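## Task

Run as many capped NMR samples as possible through the benchtop NMR, saving every run and using the protocol set by cap colour: red 13C, blue 31P, yellow 13C, green 1H, orange COSY, pink 31P, purple 1H, white COSY. Each sample must end up back in its holder, standing in a depth stand.

## Robot and tools

Robot: two arms, left_arm and right_arm, each on its own carriage (left_rail, right_rail) on one shared floor track. left_rail is always the carriage toward +y. Each arm has a two-finger gripper with fingers that can fold; grip near the fingertips (outer quarter of the pads) for a true squeeze, since deeper grips fold round narrow parts and hold loosely.

Scene frame: fixed to the table, z = 0 at the tabletop and up is +z, +x is where the arms face, +y to their left. The track runs along y at x = 0, y = 0 mid-track; the table starts at x = 0.17 m. Each arm base sits at x = 0, y = its carriage position_m, z = 0.04 m. Gripper axes: fingers point along its +z, close along its y; a block juts about 10 cm toward its +x. end_effector_position is the point between closed pads; fingertips extend about 33 mm past it (9 mm when fully open).

execute_actions(actions, cameras): a list of actions run in order. An action may hold "rows" (up to 15), "steps" (1 to 450 control steps of 1/30 s, default 15), "until", and rail commands. Each row is 18 numbers in [-1, 1], one list covering both arms: left_arm dx, dy, dz, rx, ry, rz, then left gripper position, force_limit, speed, then the same nine for the right arm. dx..rz are offsets, not poses: measured from that arm's Hand target at the start of the action, in the Hand target's own axes; every row counts from that same start, not from the previous row. Scale: 1.0 = 0.6 m or 180 degrees; rx, ry, rz form one rotation vector. Repeating an offset in a new action moves further. Six zeros re-command the current Hand target. Gripper position is absolute: +1 open (140 mm), pads meet near -0.8, -1 closes until blocked. force_limit -1 to +1 (roughly 14 N to 58 N on slow closes); speed -1 to +1 (about 30 to 250 mm/s); faster closes grip much harder. Both start at +1. Always resend the numbers you want kept for an idle gripper, since 0 is a real command. After the last row the arm keeps heading to that row's target, so give distant targets more steps. Ramp offsets a little per row for gentle motion.

Rails: {"left_rail": {"position_m": ..., "speed_m_s": ..., "acceleration_factor": ...}} sets an absolute carriage place in metres (left -0.8 to 1.5, right -1.5 to 0.8), speed 0.01 to 1 m/s, acceleration factor 0.1 to 1; {"stop": true} brakes it. Then wait with {"steps": n, "until": {"left_rail": {"position_status": ["!=", "moving"]}}}. until reads rail fields only; numbers need a comparison ("=", "!=", "<", "<=", ">", ">="); {"all": {"status": "ended"}} and {"any": {"status": "ended"}} also exist. Keep carriages about 0.78 m or more apart. Let a carriage arrive before aiming its arm at a scene point. Any bad value rejects the whole call. An empty actions list returns images and the scene number.

move(target, speed, blend, stop_force, zero, blocking, cameras): straight-line paths. target is one 18-number row, or up to 15 rows, same layout as above; all rows are offsets from the Hand targets at the move's start, not from each other. speed in m/s, 0.002 to 3.2 (default 0.25), one value or one per target. blend in m rounds corners in a list. stop_force 4 to 120 N ends an arm's path when its wrist sensor feels that push; use it slowly for contacts, omit it when pulling away from something pressed, and do not trust it while the gripper rotates. zero (only with stop_force) rezeroes the sensor first. blocking=false returns early; then call wait or stop before new rows or moves. Paths last up to 10 s and do not avoid obstacles. The result adds a move: line (done, off_target, moving, held, fault) and limits (paced = pose clipped, held = steps withheld).

wait(seconds 0 to 10): holds last commands. stop(): brakes a running move (not rails). zoom_image(camera, region [x0, y0, x1, y1], max 504 px each side) on the newest image of cam_high, cam_low, cam_bench_mid, cam_left, cam_right, cam_screen, cam_left_wrist or cam_right_wrist (each 672x504). zero_wrist_force(arm). finished_scene(scene): ends the current scene, irreversible.

Results: end_effector_position (m), quat_wxyz, velocities, Hand target (base for next offsets), Joint positions (rail m, then six joints rad), Joint velocities, joint torques, Wrist force/torque in gripper axes (plus peak line), Tool commands, gripper object_status (0 moving, 1 blocked opening, 2 blocked closing = a grip, 3 reached target or pads met) and position_measured in counts (3 open, ~139 = 60 mm, ~200 = 20 mm, 230 pads meet). Rails report position_m, position_status (moving, done, contact_stop, time_out, stopped, stopped_with_arm, stopped_for_other_arm, stopped_for_other_carriage) and position_answer (taken or not_taken; resend once standing).

Avoid: anything leaving the table (including onto the track or the metal strip), dropping or releasing moving parts, slamming, arms touching each other, and commanding past a firm contact, which faults the arm (torque limits or about 150 N). Orientation commands are clipped to 32 degrees from the current one per step. Arms lag commands by about 0.2 s. Steer clear of the arm's own base. Long stretched holds or loads heat motors and can lock an arm. Check grips read object_status 2 before lifting.

Each tool is called after "Call:" by a JSON object that holds its "method" and its "body".

## Session

Call:
{"method": "execute_actions", "body": {"actions": []}}

Scene clock: 0.00 s.
left_arm: end_effector_position=(+0.3563, +1.2034, +0.5790) position_measured=3 object_status=3 end_effector_quat_wxyz=(+0.000, +0.000, +1.000, +0.000) | right_arm: end_effector_position=(+0.3563, -1.1019, +0.5790) position_measured=3 object_status=3 end_effector_quat_wxyz=(+0.000, +0.000, +1.000, +0.000)
Joint positions: left_arm=[1.125 -0.281 -2.157 1.821 -1.235 -1.571 -0.281] | right_arm=[-1.18 -0.281 -2.157 1.821 -1.235 -1.571 -0.281]
Joint velocities: within noise
Joint torques (N m): no reading
Wrist force (N): no reading
Wrist torque (N m): no reading
Wrist force, peak (N): no reading
Hand target: left_arm +0.3563, +1.2034, +0.5790; +0.000, +0.000, +1.000, +0.000 | right_arm +0.3563, -1.1019, +0.5790; +0.000, +0.000, +1.000, +0.000
Tool commands: left_gripper/position=+1.0 left_gripper/force_limit=+1.0 left_gripper/speed=+1.0 right_gripper/position=+1.0 right_gripper/force_limit=+1.0 right_gripper/speed=+1.0
left_rail: position_m=1.125 position_status=done
right_rail: position_m=-1.180 position_status=done

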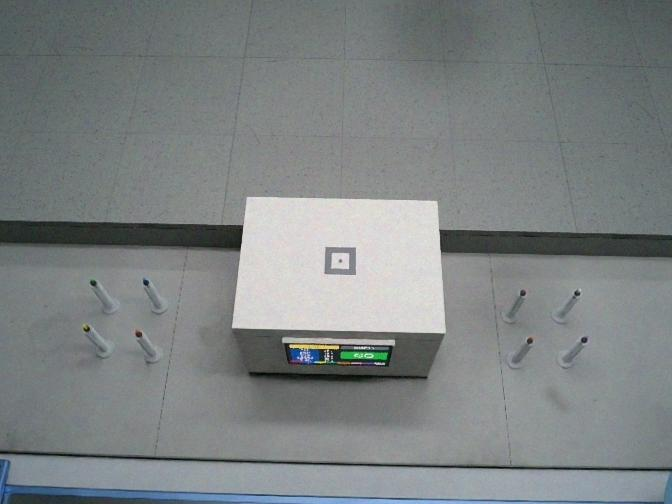

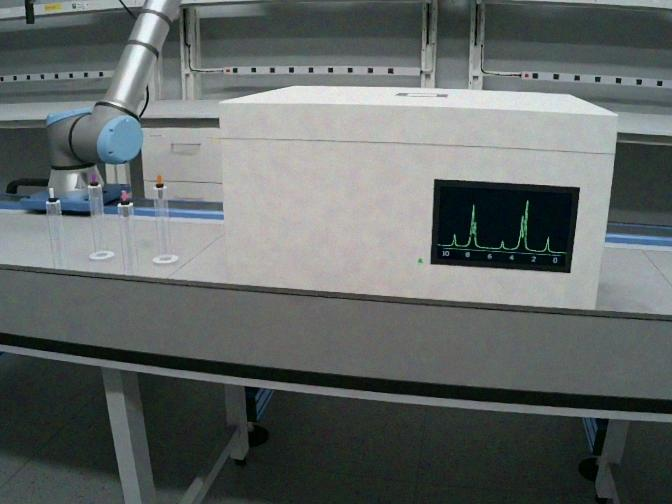

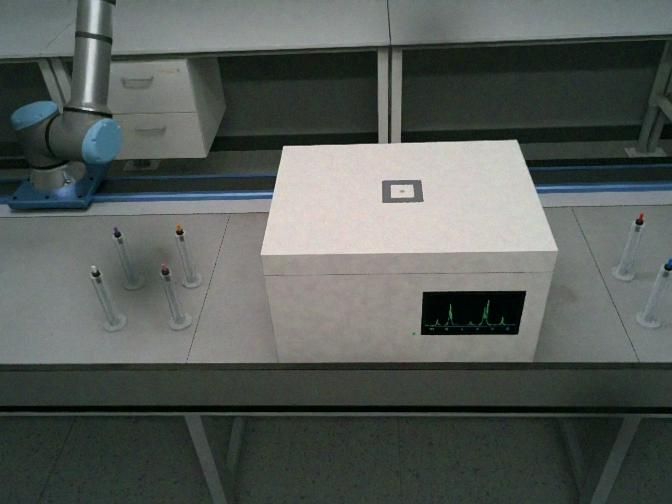

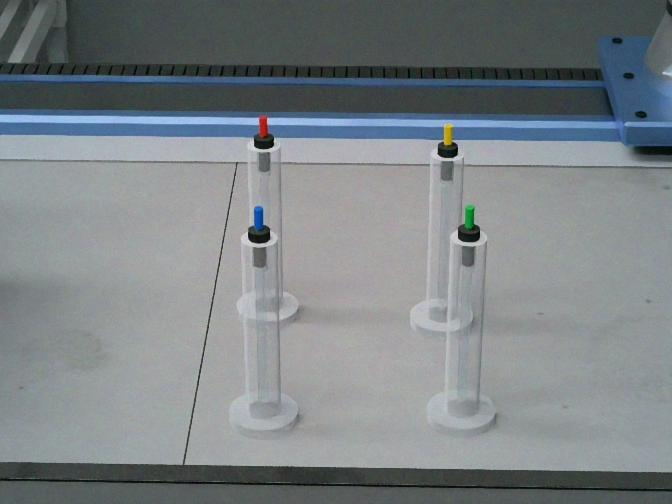

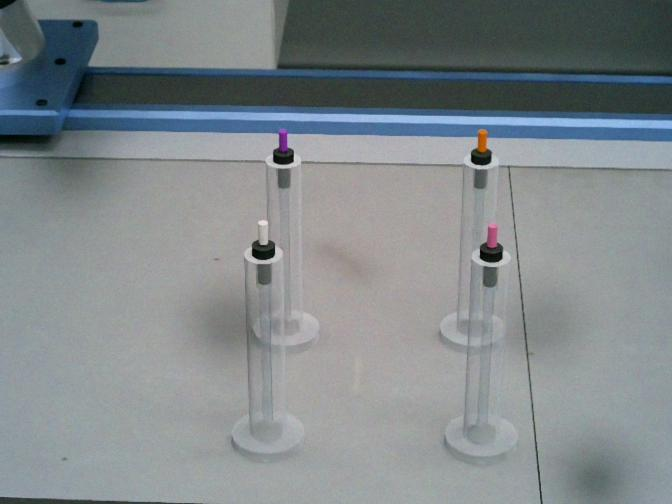

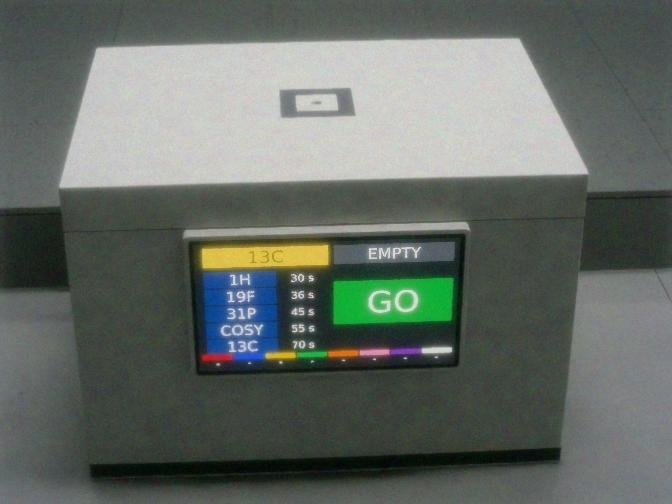

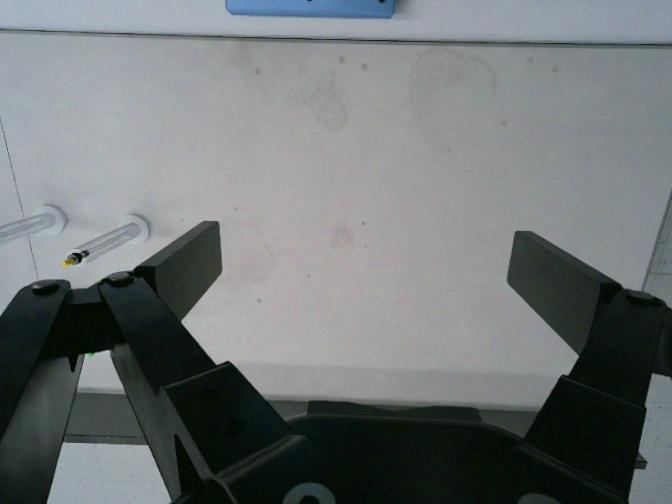

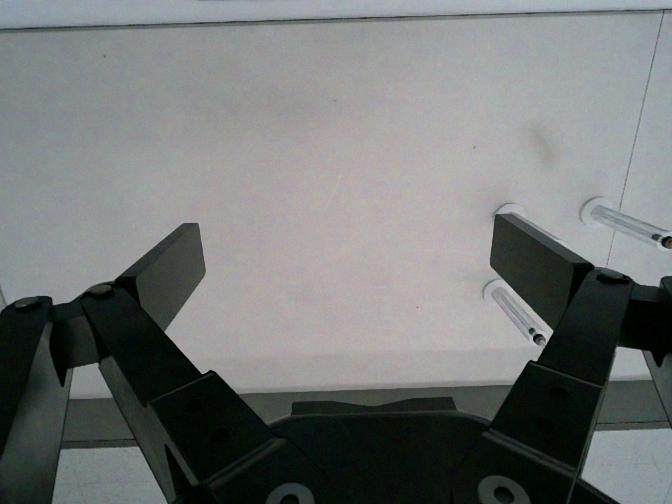

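Call:
{"method": "zoom_image", "body": {"camera": "cam_screen", "region": [180, 210, 480, 390]}}

Call:
{"method": "zoom_image", "body": {"camera": "cam_screen", "region": [260, 70, 380, 130]}}

Call:
{"method": "zoom_image", "body": {"camera": "cam_left", "region": [220, 100, 340, 280]}}

Call:
{"method": "zoom_image", "body": {"camera": "cam_high", "region": [60, 260, 200, 380]}}

Call:
{"method": "zoom_image", "body": {"camera": "cam_low", "region": [400, 160, 620, 300]}}

Call:
{"method": "zoom_image", "body": {"camera": "cam_high", "region": [480, 270, 620, 390]}}

Scaled by 1.680 from the camera's 672x504 image, which has a finer 960x720 frame.

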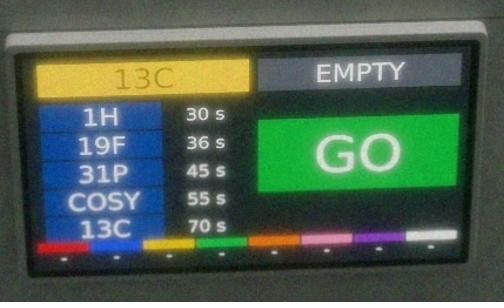

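Scaled by 4.200 from the camera's 672x504 image, which has a finer 960x720 frame.

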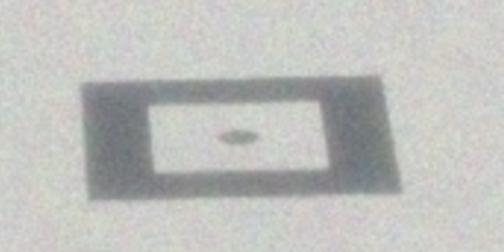

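Scaled by 2.800 from the camera's 672x504 image, which has a finer 960x720 frame.

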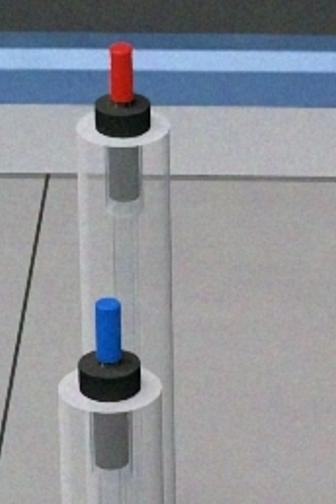

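Scaled by 3.600 from the camera's 672x504 image, which has a finer 960x720 frame.

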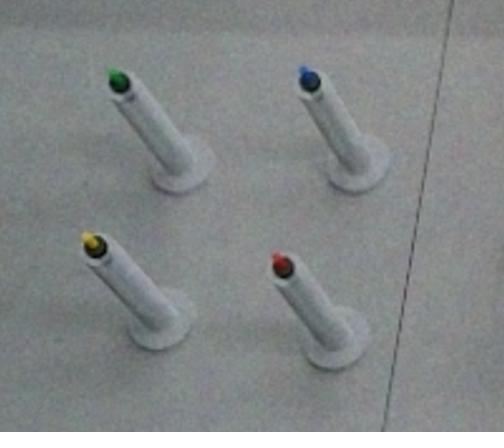

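Scaled by 2.291 from the camera's 672x504 image, which has a finer 960x720 frame.

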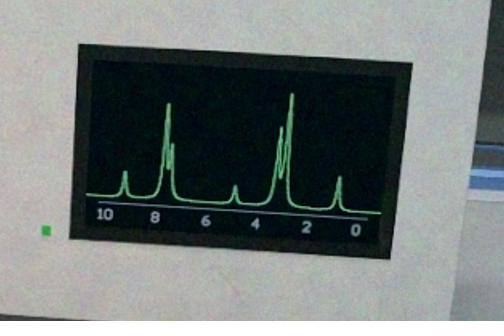

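Scaled by 3.600 from the camera's 672x504 image, which has a finer 960x720 frame.

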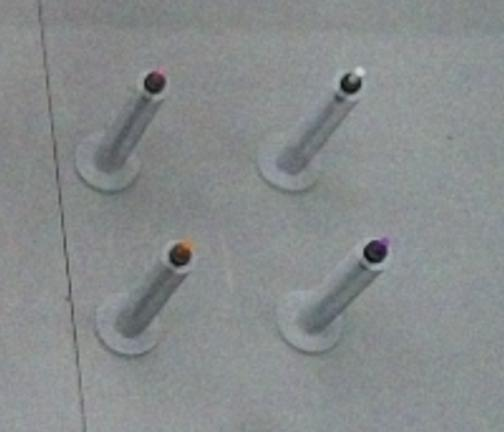

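Call:
{"method": "execute_actions", "body": {"actions": [{"left_rail": {"position_m": 0.45}, "right_rail": {"position_m": -0.45}, "steps": 120, "until": {"left_rail": {"position_status": ["!=", "moving"]}, "right_rail": {"position_status": ["!=", "moving"]}}}], "cameras": ["all"]}}

Scene clock: 137.60 s.
left_arm: end_effector_position=(+0.3563, +0.5286, +0.5790) position_measured=3 object_status=3 end_effector_quat_wxyz=(+0.000, +0.000, +1.000, +0.000) | right_arm: end_effector_position=(+0.3563, -0.3714, +0.5790) position_measured=3 object_status=3 end_effector_quat_wxyz=(+0.000, +0.000, +1.000, +0.000)
Joint positions: left_arm=[0.45 -0.281 -2.157 1.821 -1.235 -1.571 -0.28] | right_arm=[-0.45 -0.281 -2.157 1.821 -1.235 -1.571 -0.281]
Joint torques (N m): left_arm=[3.45 -2.14 -51.12 -4.75 -0.17 0.25] | right_arm=[-1.44 1.96 -52.02 -5.15 0.5 -0.08]
Wrist force (N): left_arm=[-0.1 -0.2 0.3] | right_arm=[-0.4 -0.8 0.0]
Wrist torque (N m): left_arm=[-0.05 0.01 0.00] | right_arm=[-0.17 0.09 0.00]
Wrist force, peak (N): left_arm=[-0.3 -1.8 0.1] | right_arm=[-0.3 -1.7 0.0]
Hand target: left_arm +0.3563, +0.5286, +0.5790; +0.000, +0.000, +1.000, +0.000 | right_arm +0.3563, -0.3714, +0.5790; +0.000, +0.000, +1.000, +0.000
Tool commands: left_gripper/position=+1.0 left_gripper/force_limit=+1.0 left_gripper/speed=+1.0 right_gripper/position=+1.0 right_gripper/force_limit=+1.0 right_gripper/speed=+1.0
left_rail: position_m=0.450 position_status=done
right_rail: position_m=-0.450 position_status=done

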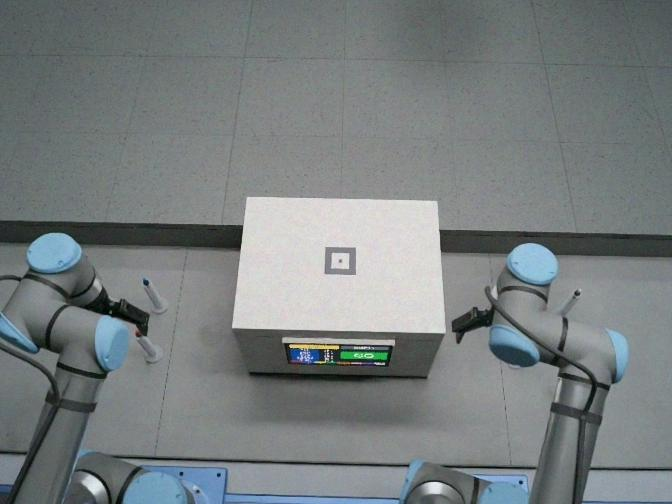

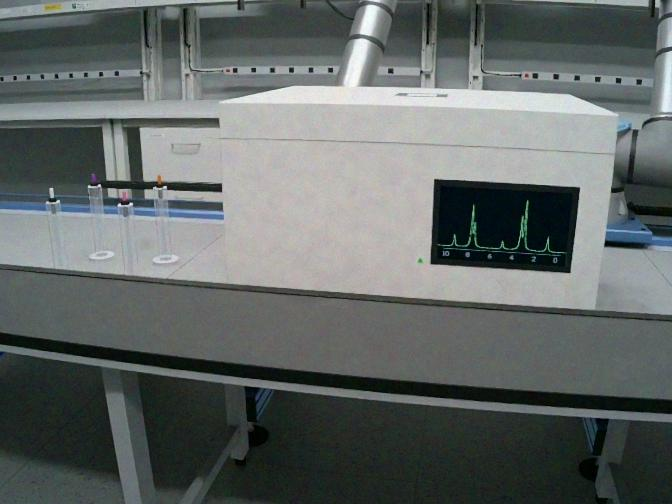

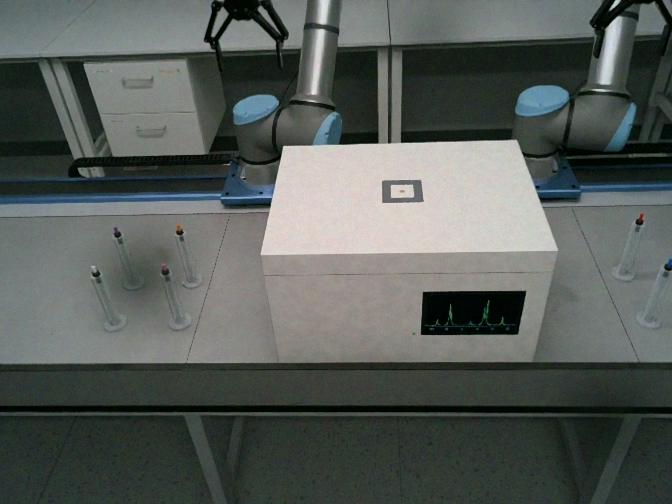

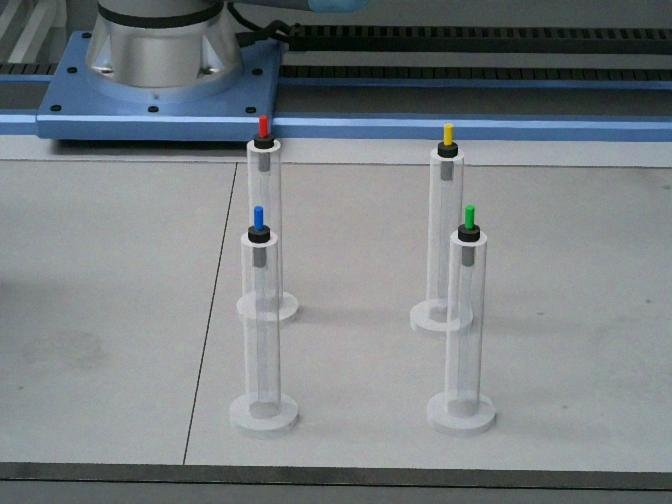

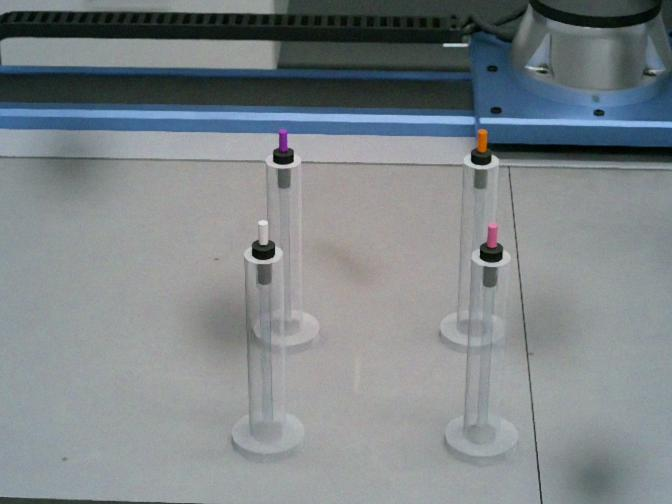

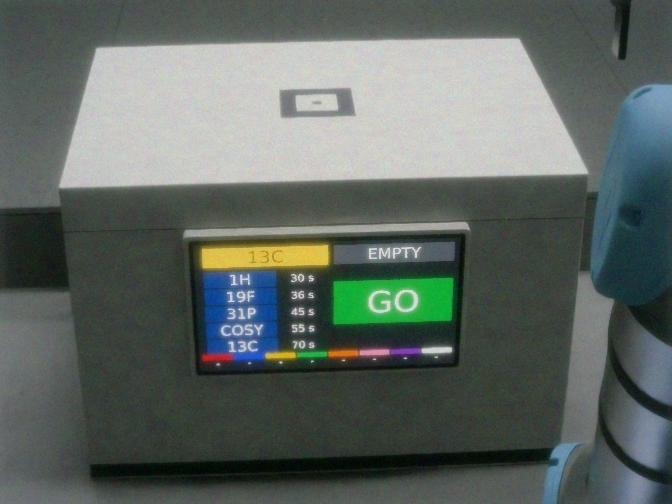

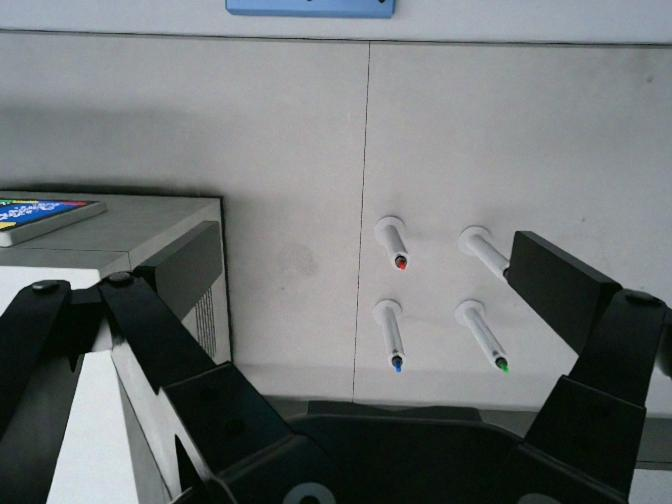

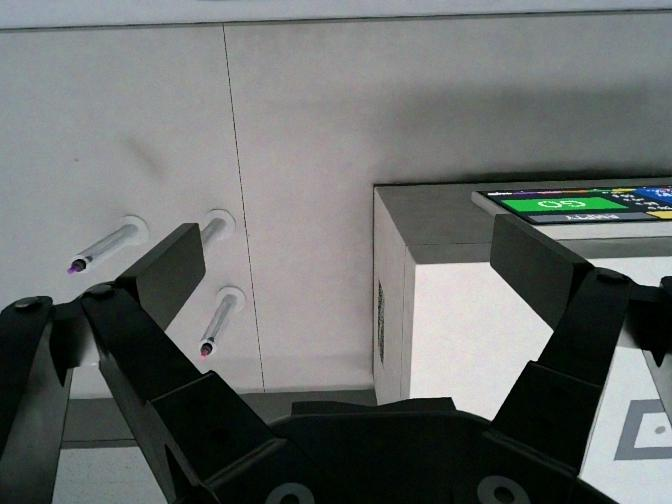

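Call:
{"method": "zoom_image", "body": {"camera": "cam_left_wrist", "region": [350, 200, 530, 390]}}

Call:
{"method": "zoom_image", "body": {"camera": "cam_left_wrist", "region": [0, 20, 504, 300]}}

Call:
{"method": "zoom_image", "body": {"camera": "cam_right_wrist", "region": [50, 190, 270, 370]}}

Call:
{"method": "zoom_image", "body": {"camera": "cam_right_wrist", "region": [372, 170, 672, 490]}}

Call:
{"method": "zoom_image", "body": {"camera": "cam_left_wrist", "region": [480, 210, 672, 370]}}

Call:
{"method": "zoom_image", "body": {"camera": "cam_left_wrist", "region": [80, 200, 272, 360]}}

Scaled by 2.653 from the camera's 672x504 image, which has a finer 960x720 frame.

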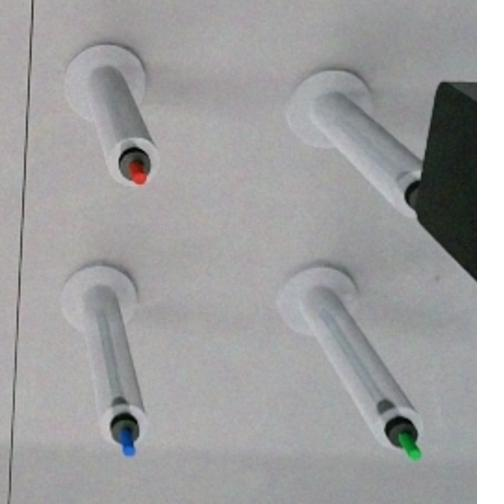

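Scaled by 1.000.

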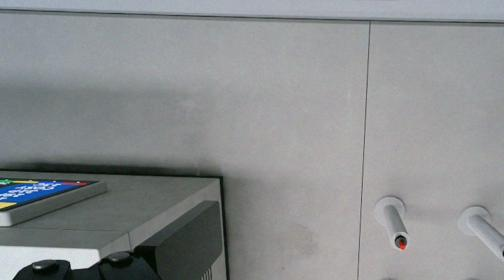

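Scaled by 2.291 from the camera's 672x504 image, which has a finer 960x720 frame.

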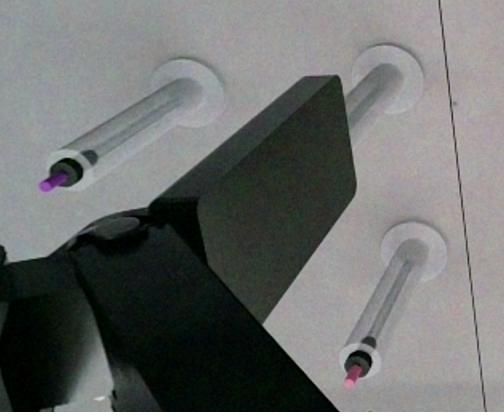

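Scaled by 1.575 from the camera's 672x504 image, which has a finer 960x720 frame.

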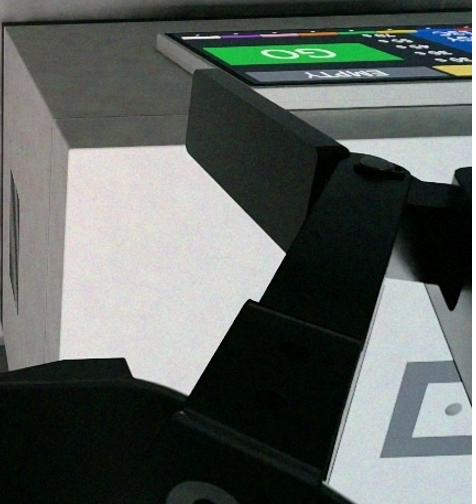

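Scaled by 2.625 from the camera's 672x504 image, which has a finer 960x720 frame.

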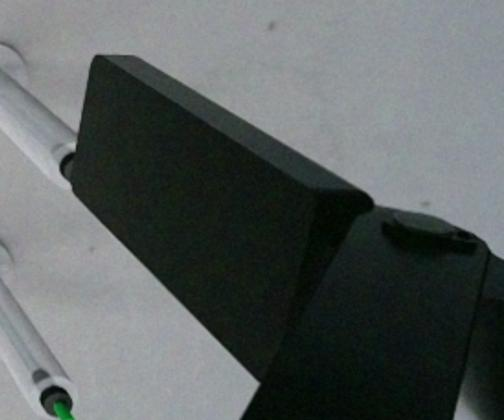

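Scaled by 2.625 from the camera's 672x504 image, which has a finer 960x720 frame.

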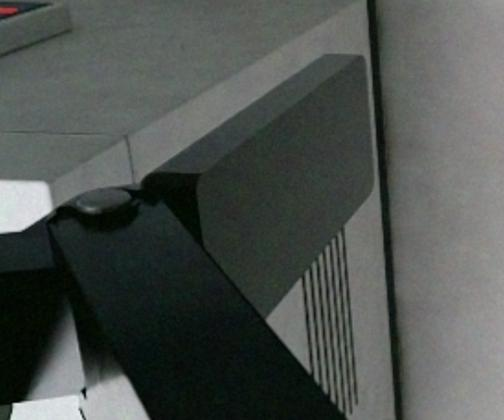

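Call:
{"method": "move", "body": {"target": [-0.2367, 0.1233, 0.2983, 0,0,0, -0.15, 0, 1, -0.245, -0.3583, 0.2983, 0,0,0, -0.15, 0, 1], "speed": 0.5, "cameras": ["cam_left_wrist", "cam_right_wrist", "cam_high", "cam_left", "cam_right"]}}

Call:
{"method": "zoom_image", "body": {"camera": "cam_left_wrist", "region": [240, 100, 480, 340]}}

Call:
{"method": "zoom_image", "body": {"camera": "cam_right_wrist", "region": [220, 100, 460, 340]}}

Scene clock: 456.33 s.
left_arm: end_effector_position=(+0.4983, +0.6025, +0.4001) position_measured=148 object_status=3 end_effector_quat_wxyz=(+0.000, +0.000, +1.000, +0.000) | right_arm: end_effector_position=(+0.5032, -0.5863, +0.4001) position_measured=148 object_status=3 end_effector_quat_wxyz=(+0.000, +0.000, +1.000, +0.000)
Joint positions: left_arm=[0.45 -0.044 -1.898 2.004 -1.676 -1.571 -0.044] | right_arm=[-0.45 -0.605 -1.898 2.003 -1.676 -1.571 -0.605]
Joint torques (N m): left_arm=[16.96 -8.33 -42 -8.86 -2.36 1.95] | right_arm=[-9.34 -8.58 -69.78 -7.89 3.96 -3.36]
Wrist force (N): left_arm=[-0.5 -0.5 -0.4] | right_arm=[0.4 -0.2 0.4]
Wrist torque (N m): left_arm=[-0.15 0.03 0.03] | right_arm=[-0.06 -0.09 0.12]
Wrist force, peak (N): left_arm=[-2.7 0.0 1.9] | right_arm=[1.6 2.1 -1.5]
Hand target: left_arm +0.4984, +0.6025, +0.4000; +0.000, +0.000, +1.000, +0.000 | right_arm +0.5034, -0.5864, +0.4000; +0.000, +0.000, +1.000, +0.000
Off the commanded pose: left_arm 0.000 m, 0 deg | right_arm 0.000 m, 0 deg.
left_rail: position_m=0.450 position_status=done
right_rail: position_m=-0.450 position_status=done
move: done
Images, in order (width x height): cam_high 672x504, cam_left 672x504, cam_right 672x504, cam_left_wrist 672x504, cam_right_wrist 672x504.

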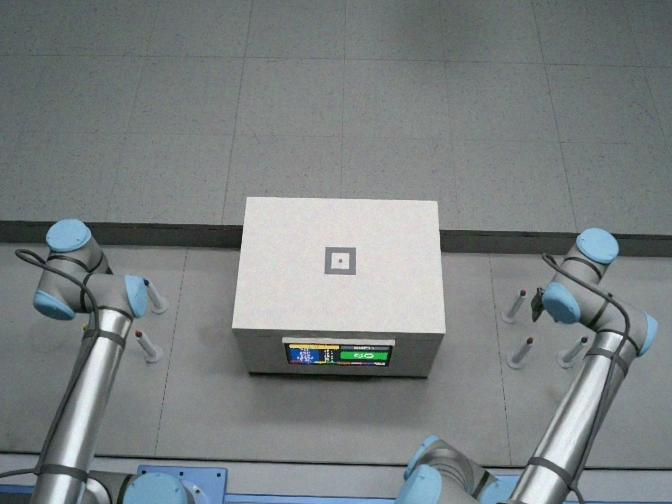

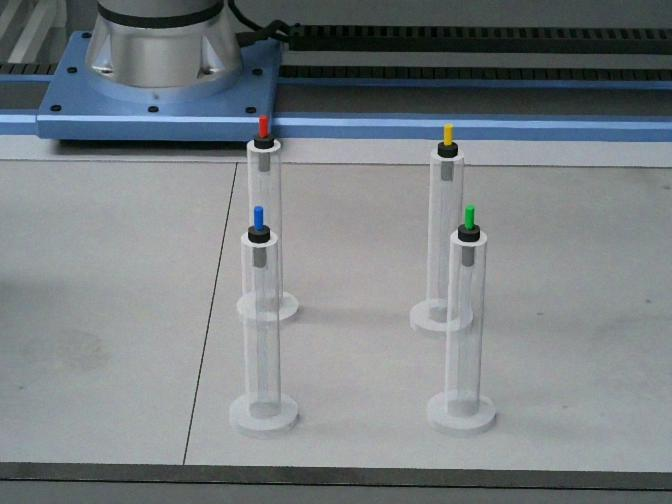

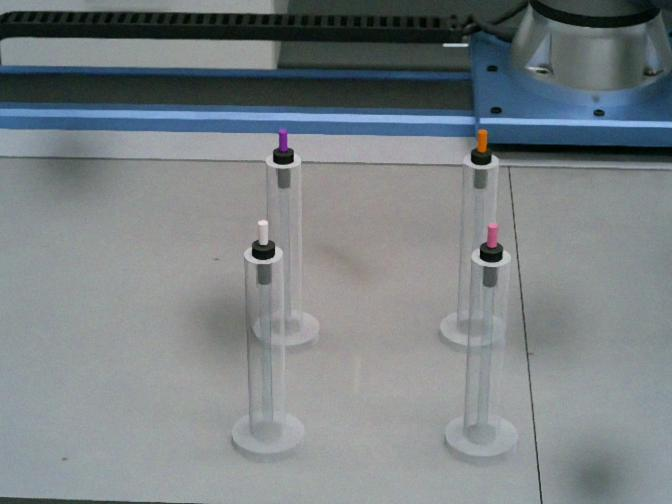

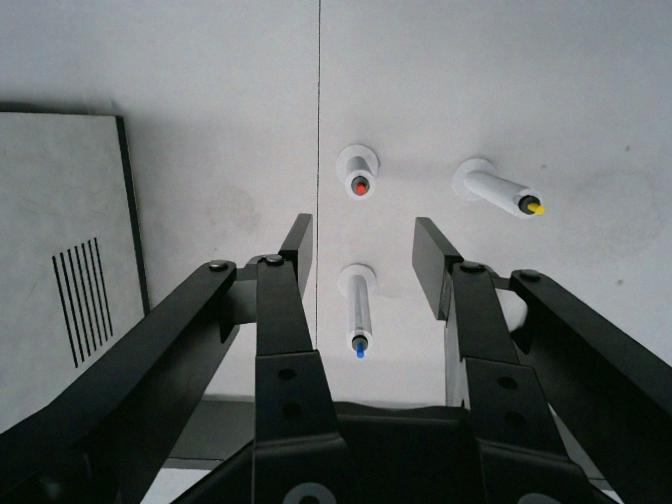

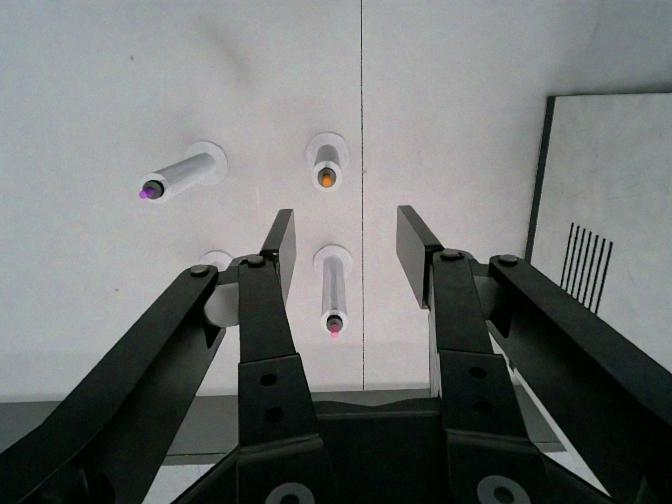

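Scaled by 2.100 from the camera's 672x504 image, which has a finer 960x720 frame.

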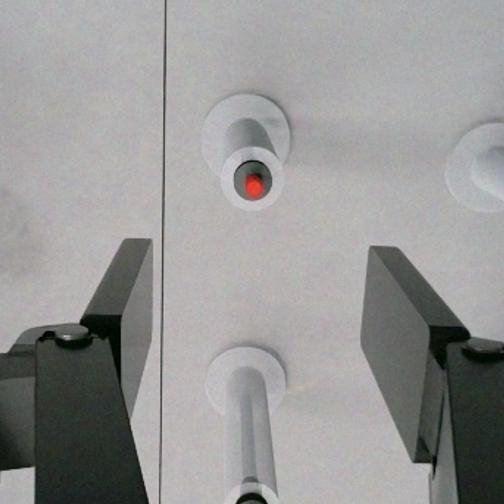

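Scaled by 2.100 from the camera's 672x504 image, which has a finer 960x720 frame.

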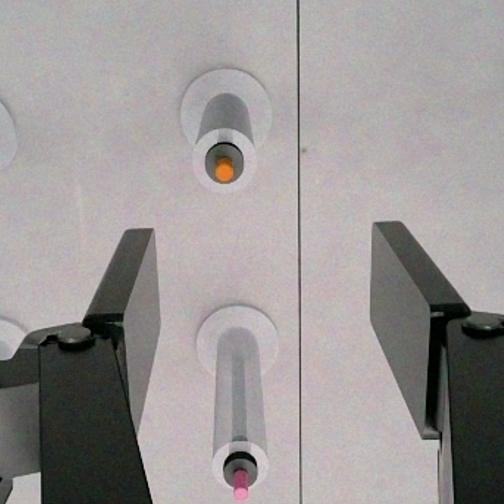

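Call:
{"method": "move", "body": {"target": [-0.0005, 0.0067, 0.3083, 0,0,0, -0.15, 0, 1, -0.0058, -0.0195, 0.3083, 0,0,0, -0.15, 0, 1], "speed": 0.35, "cameras": ["cam_left_wrist", "cam_right_wrist", "cam_left", "cam_right"]}}

Call:
{"method": "zoom_image", "body": {"camera": "cam_left_wrist", "region": [270, 130, 450, 310]}}

Call:
{"method": "zoom_image", "body": {"camera": "cam_right_wrist", "region": [250, 130, 430, 310]}}

Call:
{"method": "zoom_image", "body": {"camera": "cam_left", "region": [200, 60, 340, 200]}}

Call:
{"method": "zoom_image", "body": {"camera": "cam_right", "region": [410, 70, 550, 210]}}

Scene clock: 612.23 s.
left_arm: end_effector_position=(+0.4987, +0.6066, +0.2152) position_measured=148 object_status=3 end_effector_quat_wxyz=(+0.000, +0.000, +1.000, +0.000) | right_arm: end_effector_position=(+0.5068, -0.5982, +0.2152) position_measured=148 object_status=3 end_effector_quat_wxyz=(+0.000, +0.000, +1.000, +0.000)
Joint positions: left_arm=[0.45 -0.035 -1.792 2.27 -2.048 -1.571 -0.035] | right_arm=[-0.45 -0.621 -1.782 2.262 -2.051 -1.571 -0.621]
Joint torques (N m): left_arm=[19.75 -13.67 -35.82 -8.9 -1.53 2.19] | right_arm=[8.67 -12.76 -36.64 -7.93 4.24 -0.38]
Wrist force (N): left_arm=[-1.0 -0.3 0.1] | right_arm=[-0.1 0.5 0.2]
Wrist torque (N m): left_arm=[-0.10 0.15 0.04] | right_arm=[0.10 0.03 0.10]
Wrist force, peak (N): left_arm=[-0.9 -0.6 -3.3] | right_arm=[0.1 0.2 3.1]
Hand target: left_arm +0.4987, +0.6066, +0.2151; +0.000, +0.000, +1.000, +0.000 | right_arm +0.5069, -0.5981, +0.2151; +0.000, +0.000, +1.000, +0.000
Off the commanded pose: left_arm 0.000 m, 0 deg | right_arm 0.000 m, 0 deg.
left_rail: position_m=0.450 position_status=done
right_rail: position_m=-0.450 position_status=done
move: done
Images, in order (width x height): cam_left 672x504, cam_right 672x504, cam_left_wrist 672x504, cam_right_wrist 672x504.

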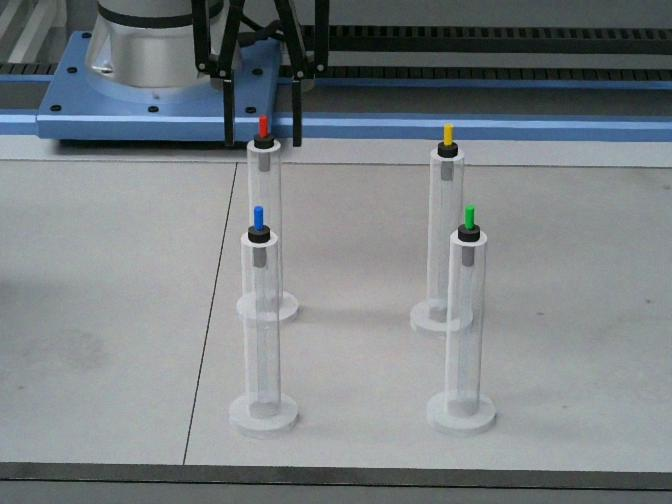

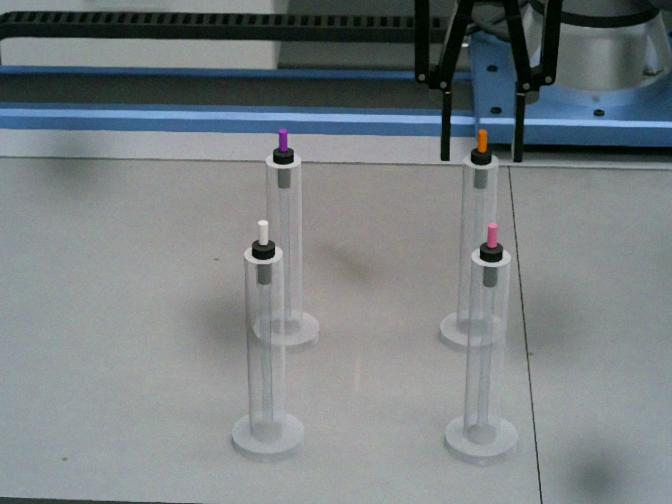

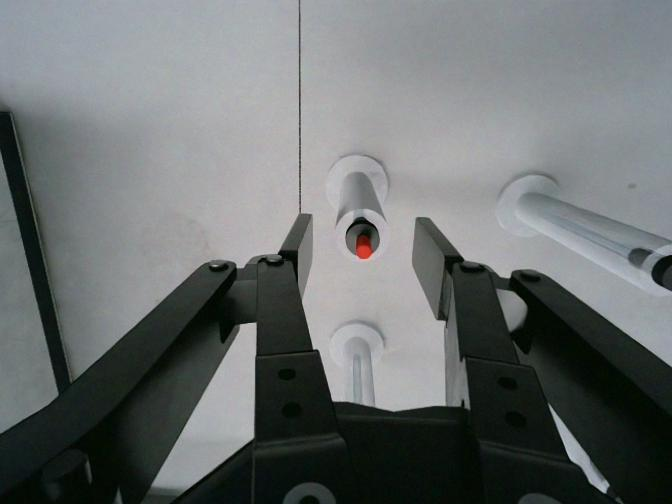

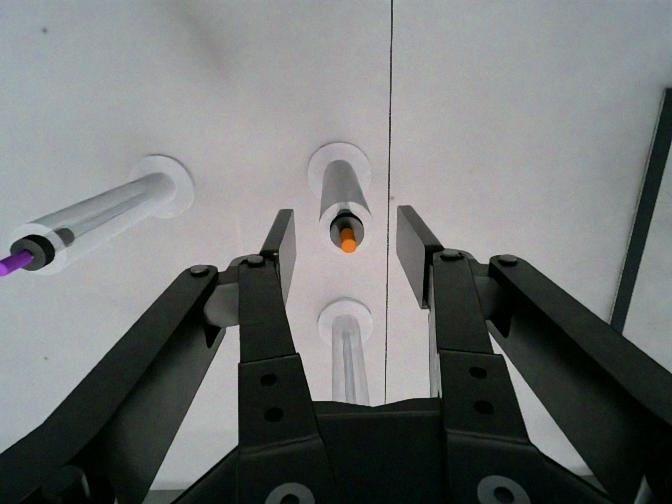

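Scaled by 2.800 from the camera's 672x504 image, which has a finer 960x720 frame.

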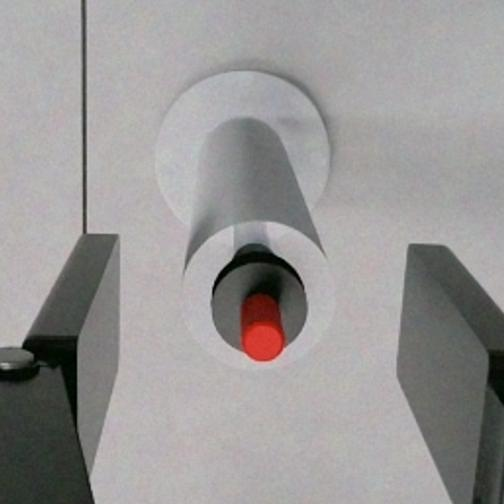

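Scaled by 2.800 from the camera's 672x504 image, which has a finer 960x720 frame.

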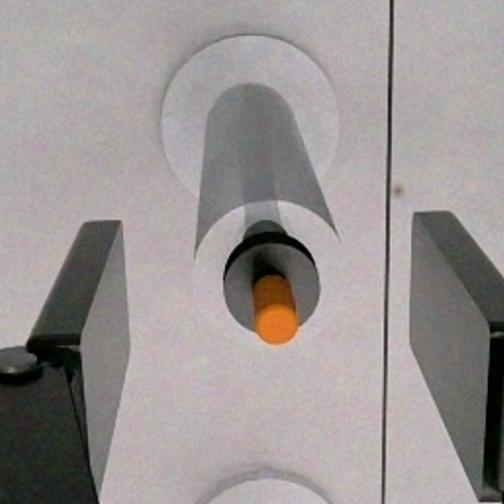

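Scaled by 3.600 from the camera's 672x504 image, which has a finer 960x720 frame.

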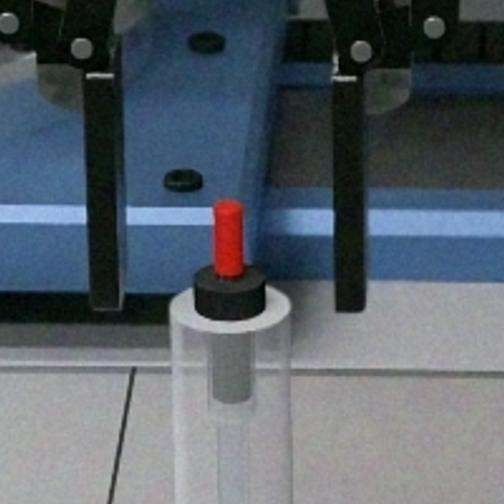

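Scaled by 3.600 from the camera's 672x504 image, which has a finer 960x720 frame.

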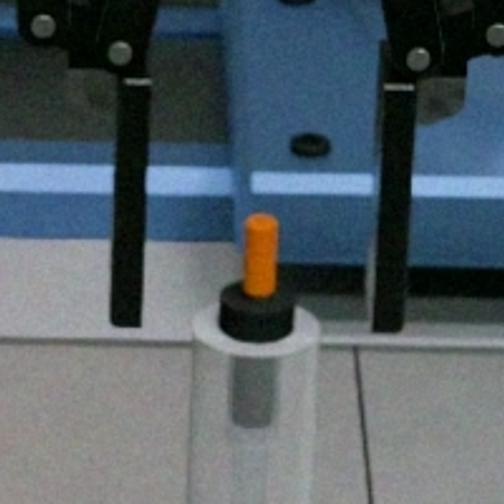

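Call:
{"method": "move", "body": {"target": [-0.0003, 0, 0.0033, 0,0,0, -1, -0.5, -1, -0.0012, 0.0008, 0.0045, 0,0,0, -1, -0.5, -1], "speed": 0.1, "cameras": ["cam_left_wrist", "cam_right_wrist", "cam_left", "cam_right"]}}

Call:
{"method": "zoom_image", "body": {"camera": "cam_left", "region": [200, 60, 340, 200]}}

Call:
{"method": "zoom_image", "body": {"camera": "cam_right", "region": [410, 70, 550, 210]}}

Call:
{"method": "zoom_image", "body": {"camera": "cam_left_wrist", "region": [270, 130, 450, 310]}}

Call:
{"method": "zoom_image", "body": {"camera": "cam_right_wrist", "region": [250, 130, 430, 310]}}

Scene clock: 772.47 s.
left_arm: end_effector_position=(+0.4989, +0.6066, +0.2131) position_measured=198 object_status=0 end_effector_quat_wxyz=(+0.000, +0.000, +1.000, +0.000) | right_arm: end_effector_position=(+0.5076, -0.5977, +0.2124) position_measured=192 object_status=2 end_effector_quat_wxyz=(+0.000, +0.000, +1.000, +0.000)
Joint positions: left_arm=[0.45 -0.035 -1.79 2.272 -2.053 -1.571 -0.035] | right_arm=[-0.45 -0.619 -1.778 2.265 -2.058 -1.571 -0.619]
Joint torques (N m): left_arm=[12.62 -9.2 -30.34 -1.88 0.55 2.09] | right_arm=[9.97 -3.04 -29.81 0.38 3.06 3.45]
Wrist force (N): left_arm=[0.4 4.5 -41.8] | right_arm=[4.4 4.0 -50.8]
Wrist torque (N m): left_arm=[-0.29 0.26 0.04] | right_arm=[-0.18 0.16 -0.29]
Wrist force, peak (N): left_arm=[0.8 4.4 -42.0] | right_arm=[4.5 4.2 -50.8]
Hand target: left_arm +0.4989, +0.6066, +0.2131; +0.000, +0.000, +1.000, +0.000 | right_arm +0.5076, -0.5976, +0.2124; +0.000, +0.000, +1.000, +0.000
Off the commanded pose: left_arm 0.000 m, 0 deg | right_arm 0.000 m, 0 deg.
left_rail: position_m=0.450 position_status=done
right_rail: position_m=-0.450 position_status=done
move: done
Images, in order (width x height): cam_left 672x504, cam_right 672x504, cam_left_wrist 672x504, cam_right_wrist 672x504.

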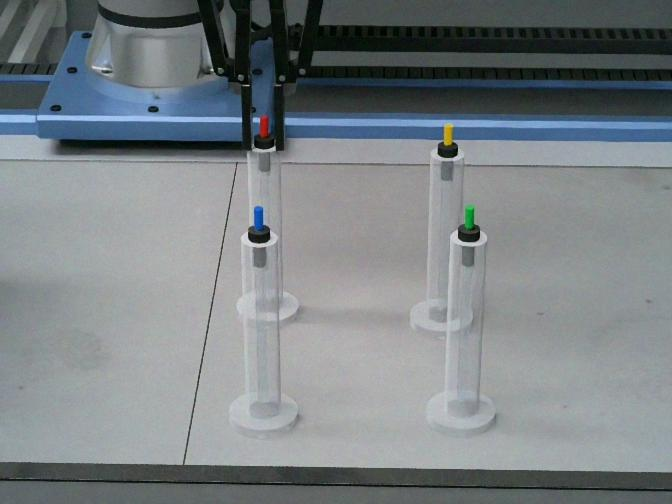

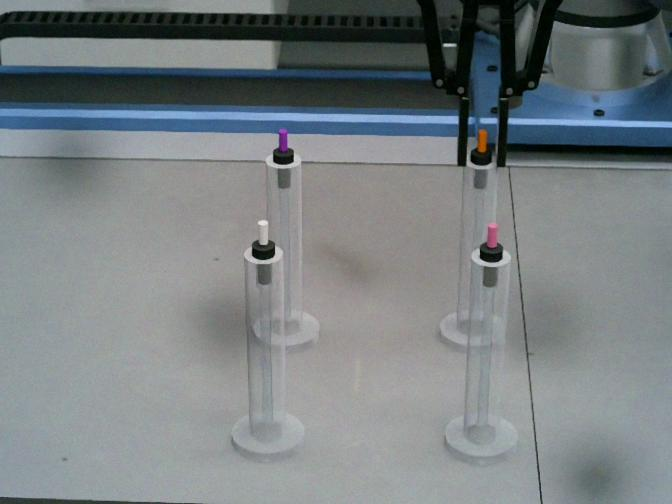

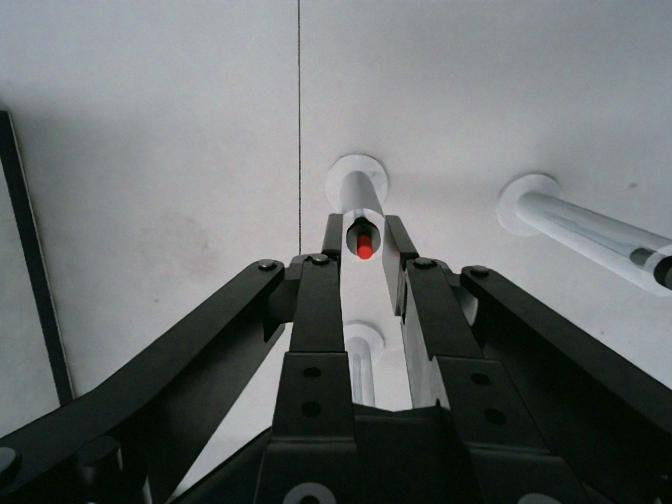

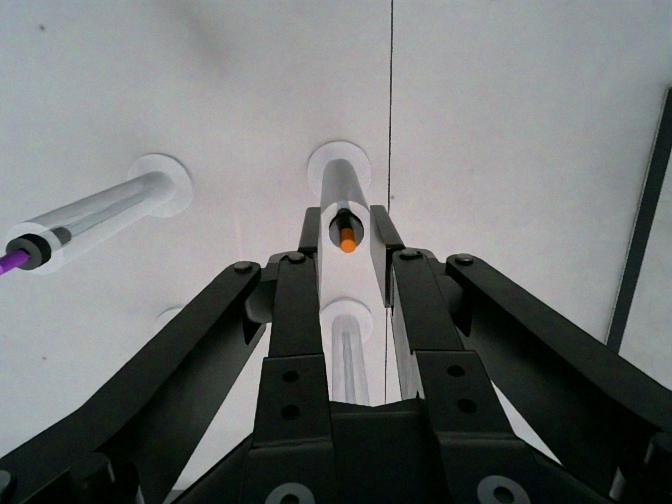

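Scaled by 3.600 from the camera's 672x504 image, which has a finer 960x720 frame.

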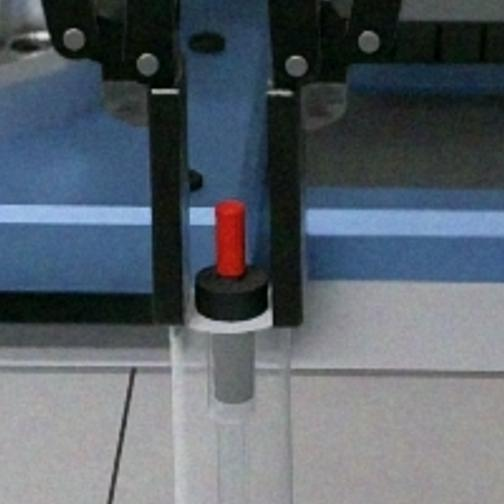

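Scaled by 3.600 from the camera's 672x504 image, which has a finer 960x720 frame.

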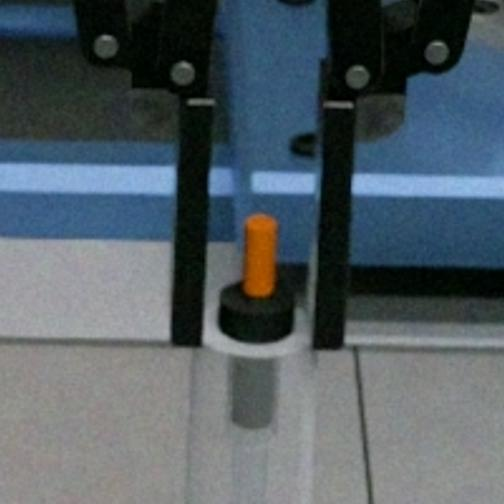

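Scaled by 2.800 from the camera's 672x504 image, which has a finer 960x720 frame.

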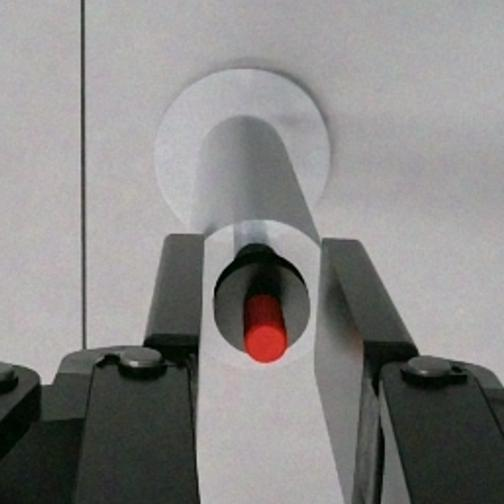

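Scaled by 2.800 from the camera's 672x504 image, which has a finer 960x720 frame.

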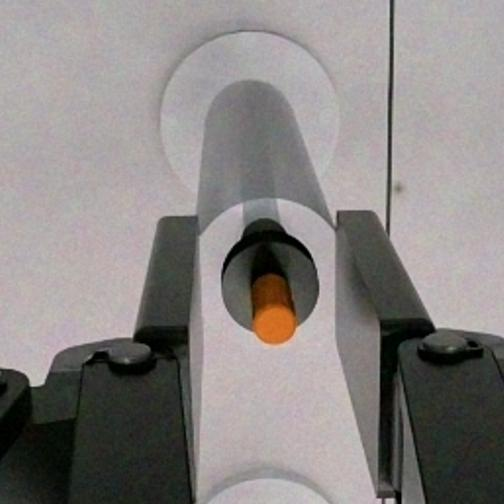

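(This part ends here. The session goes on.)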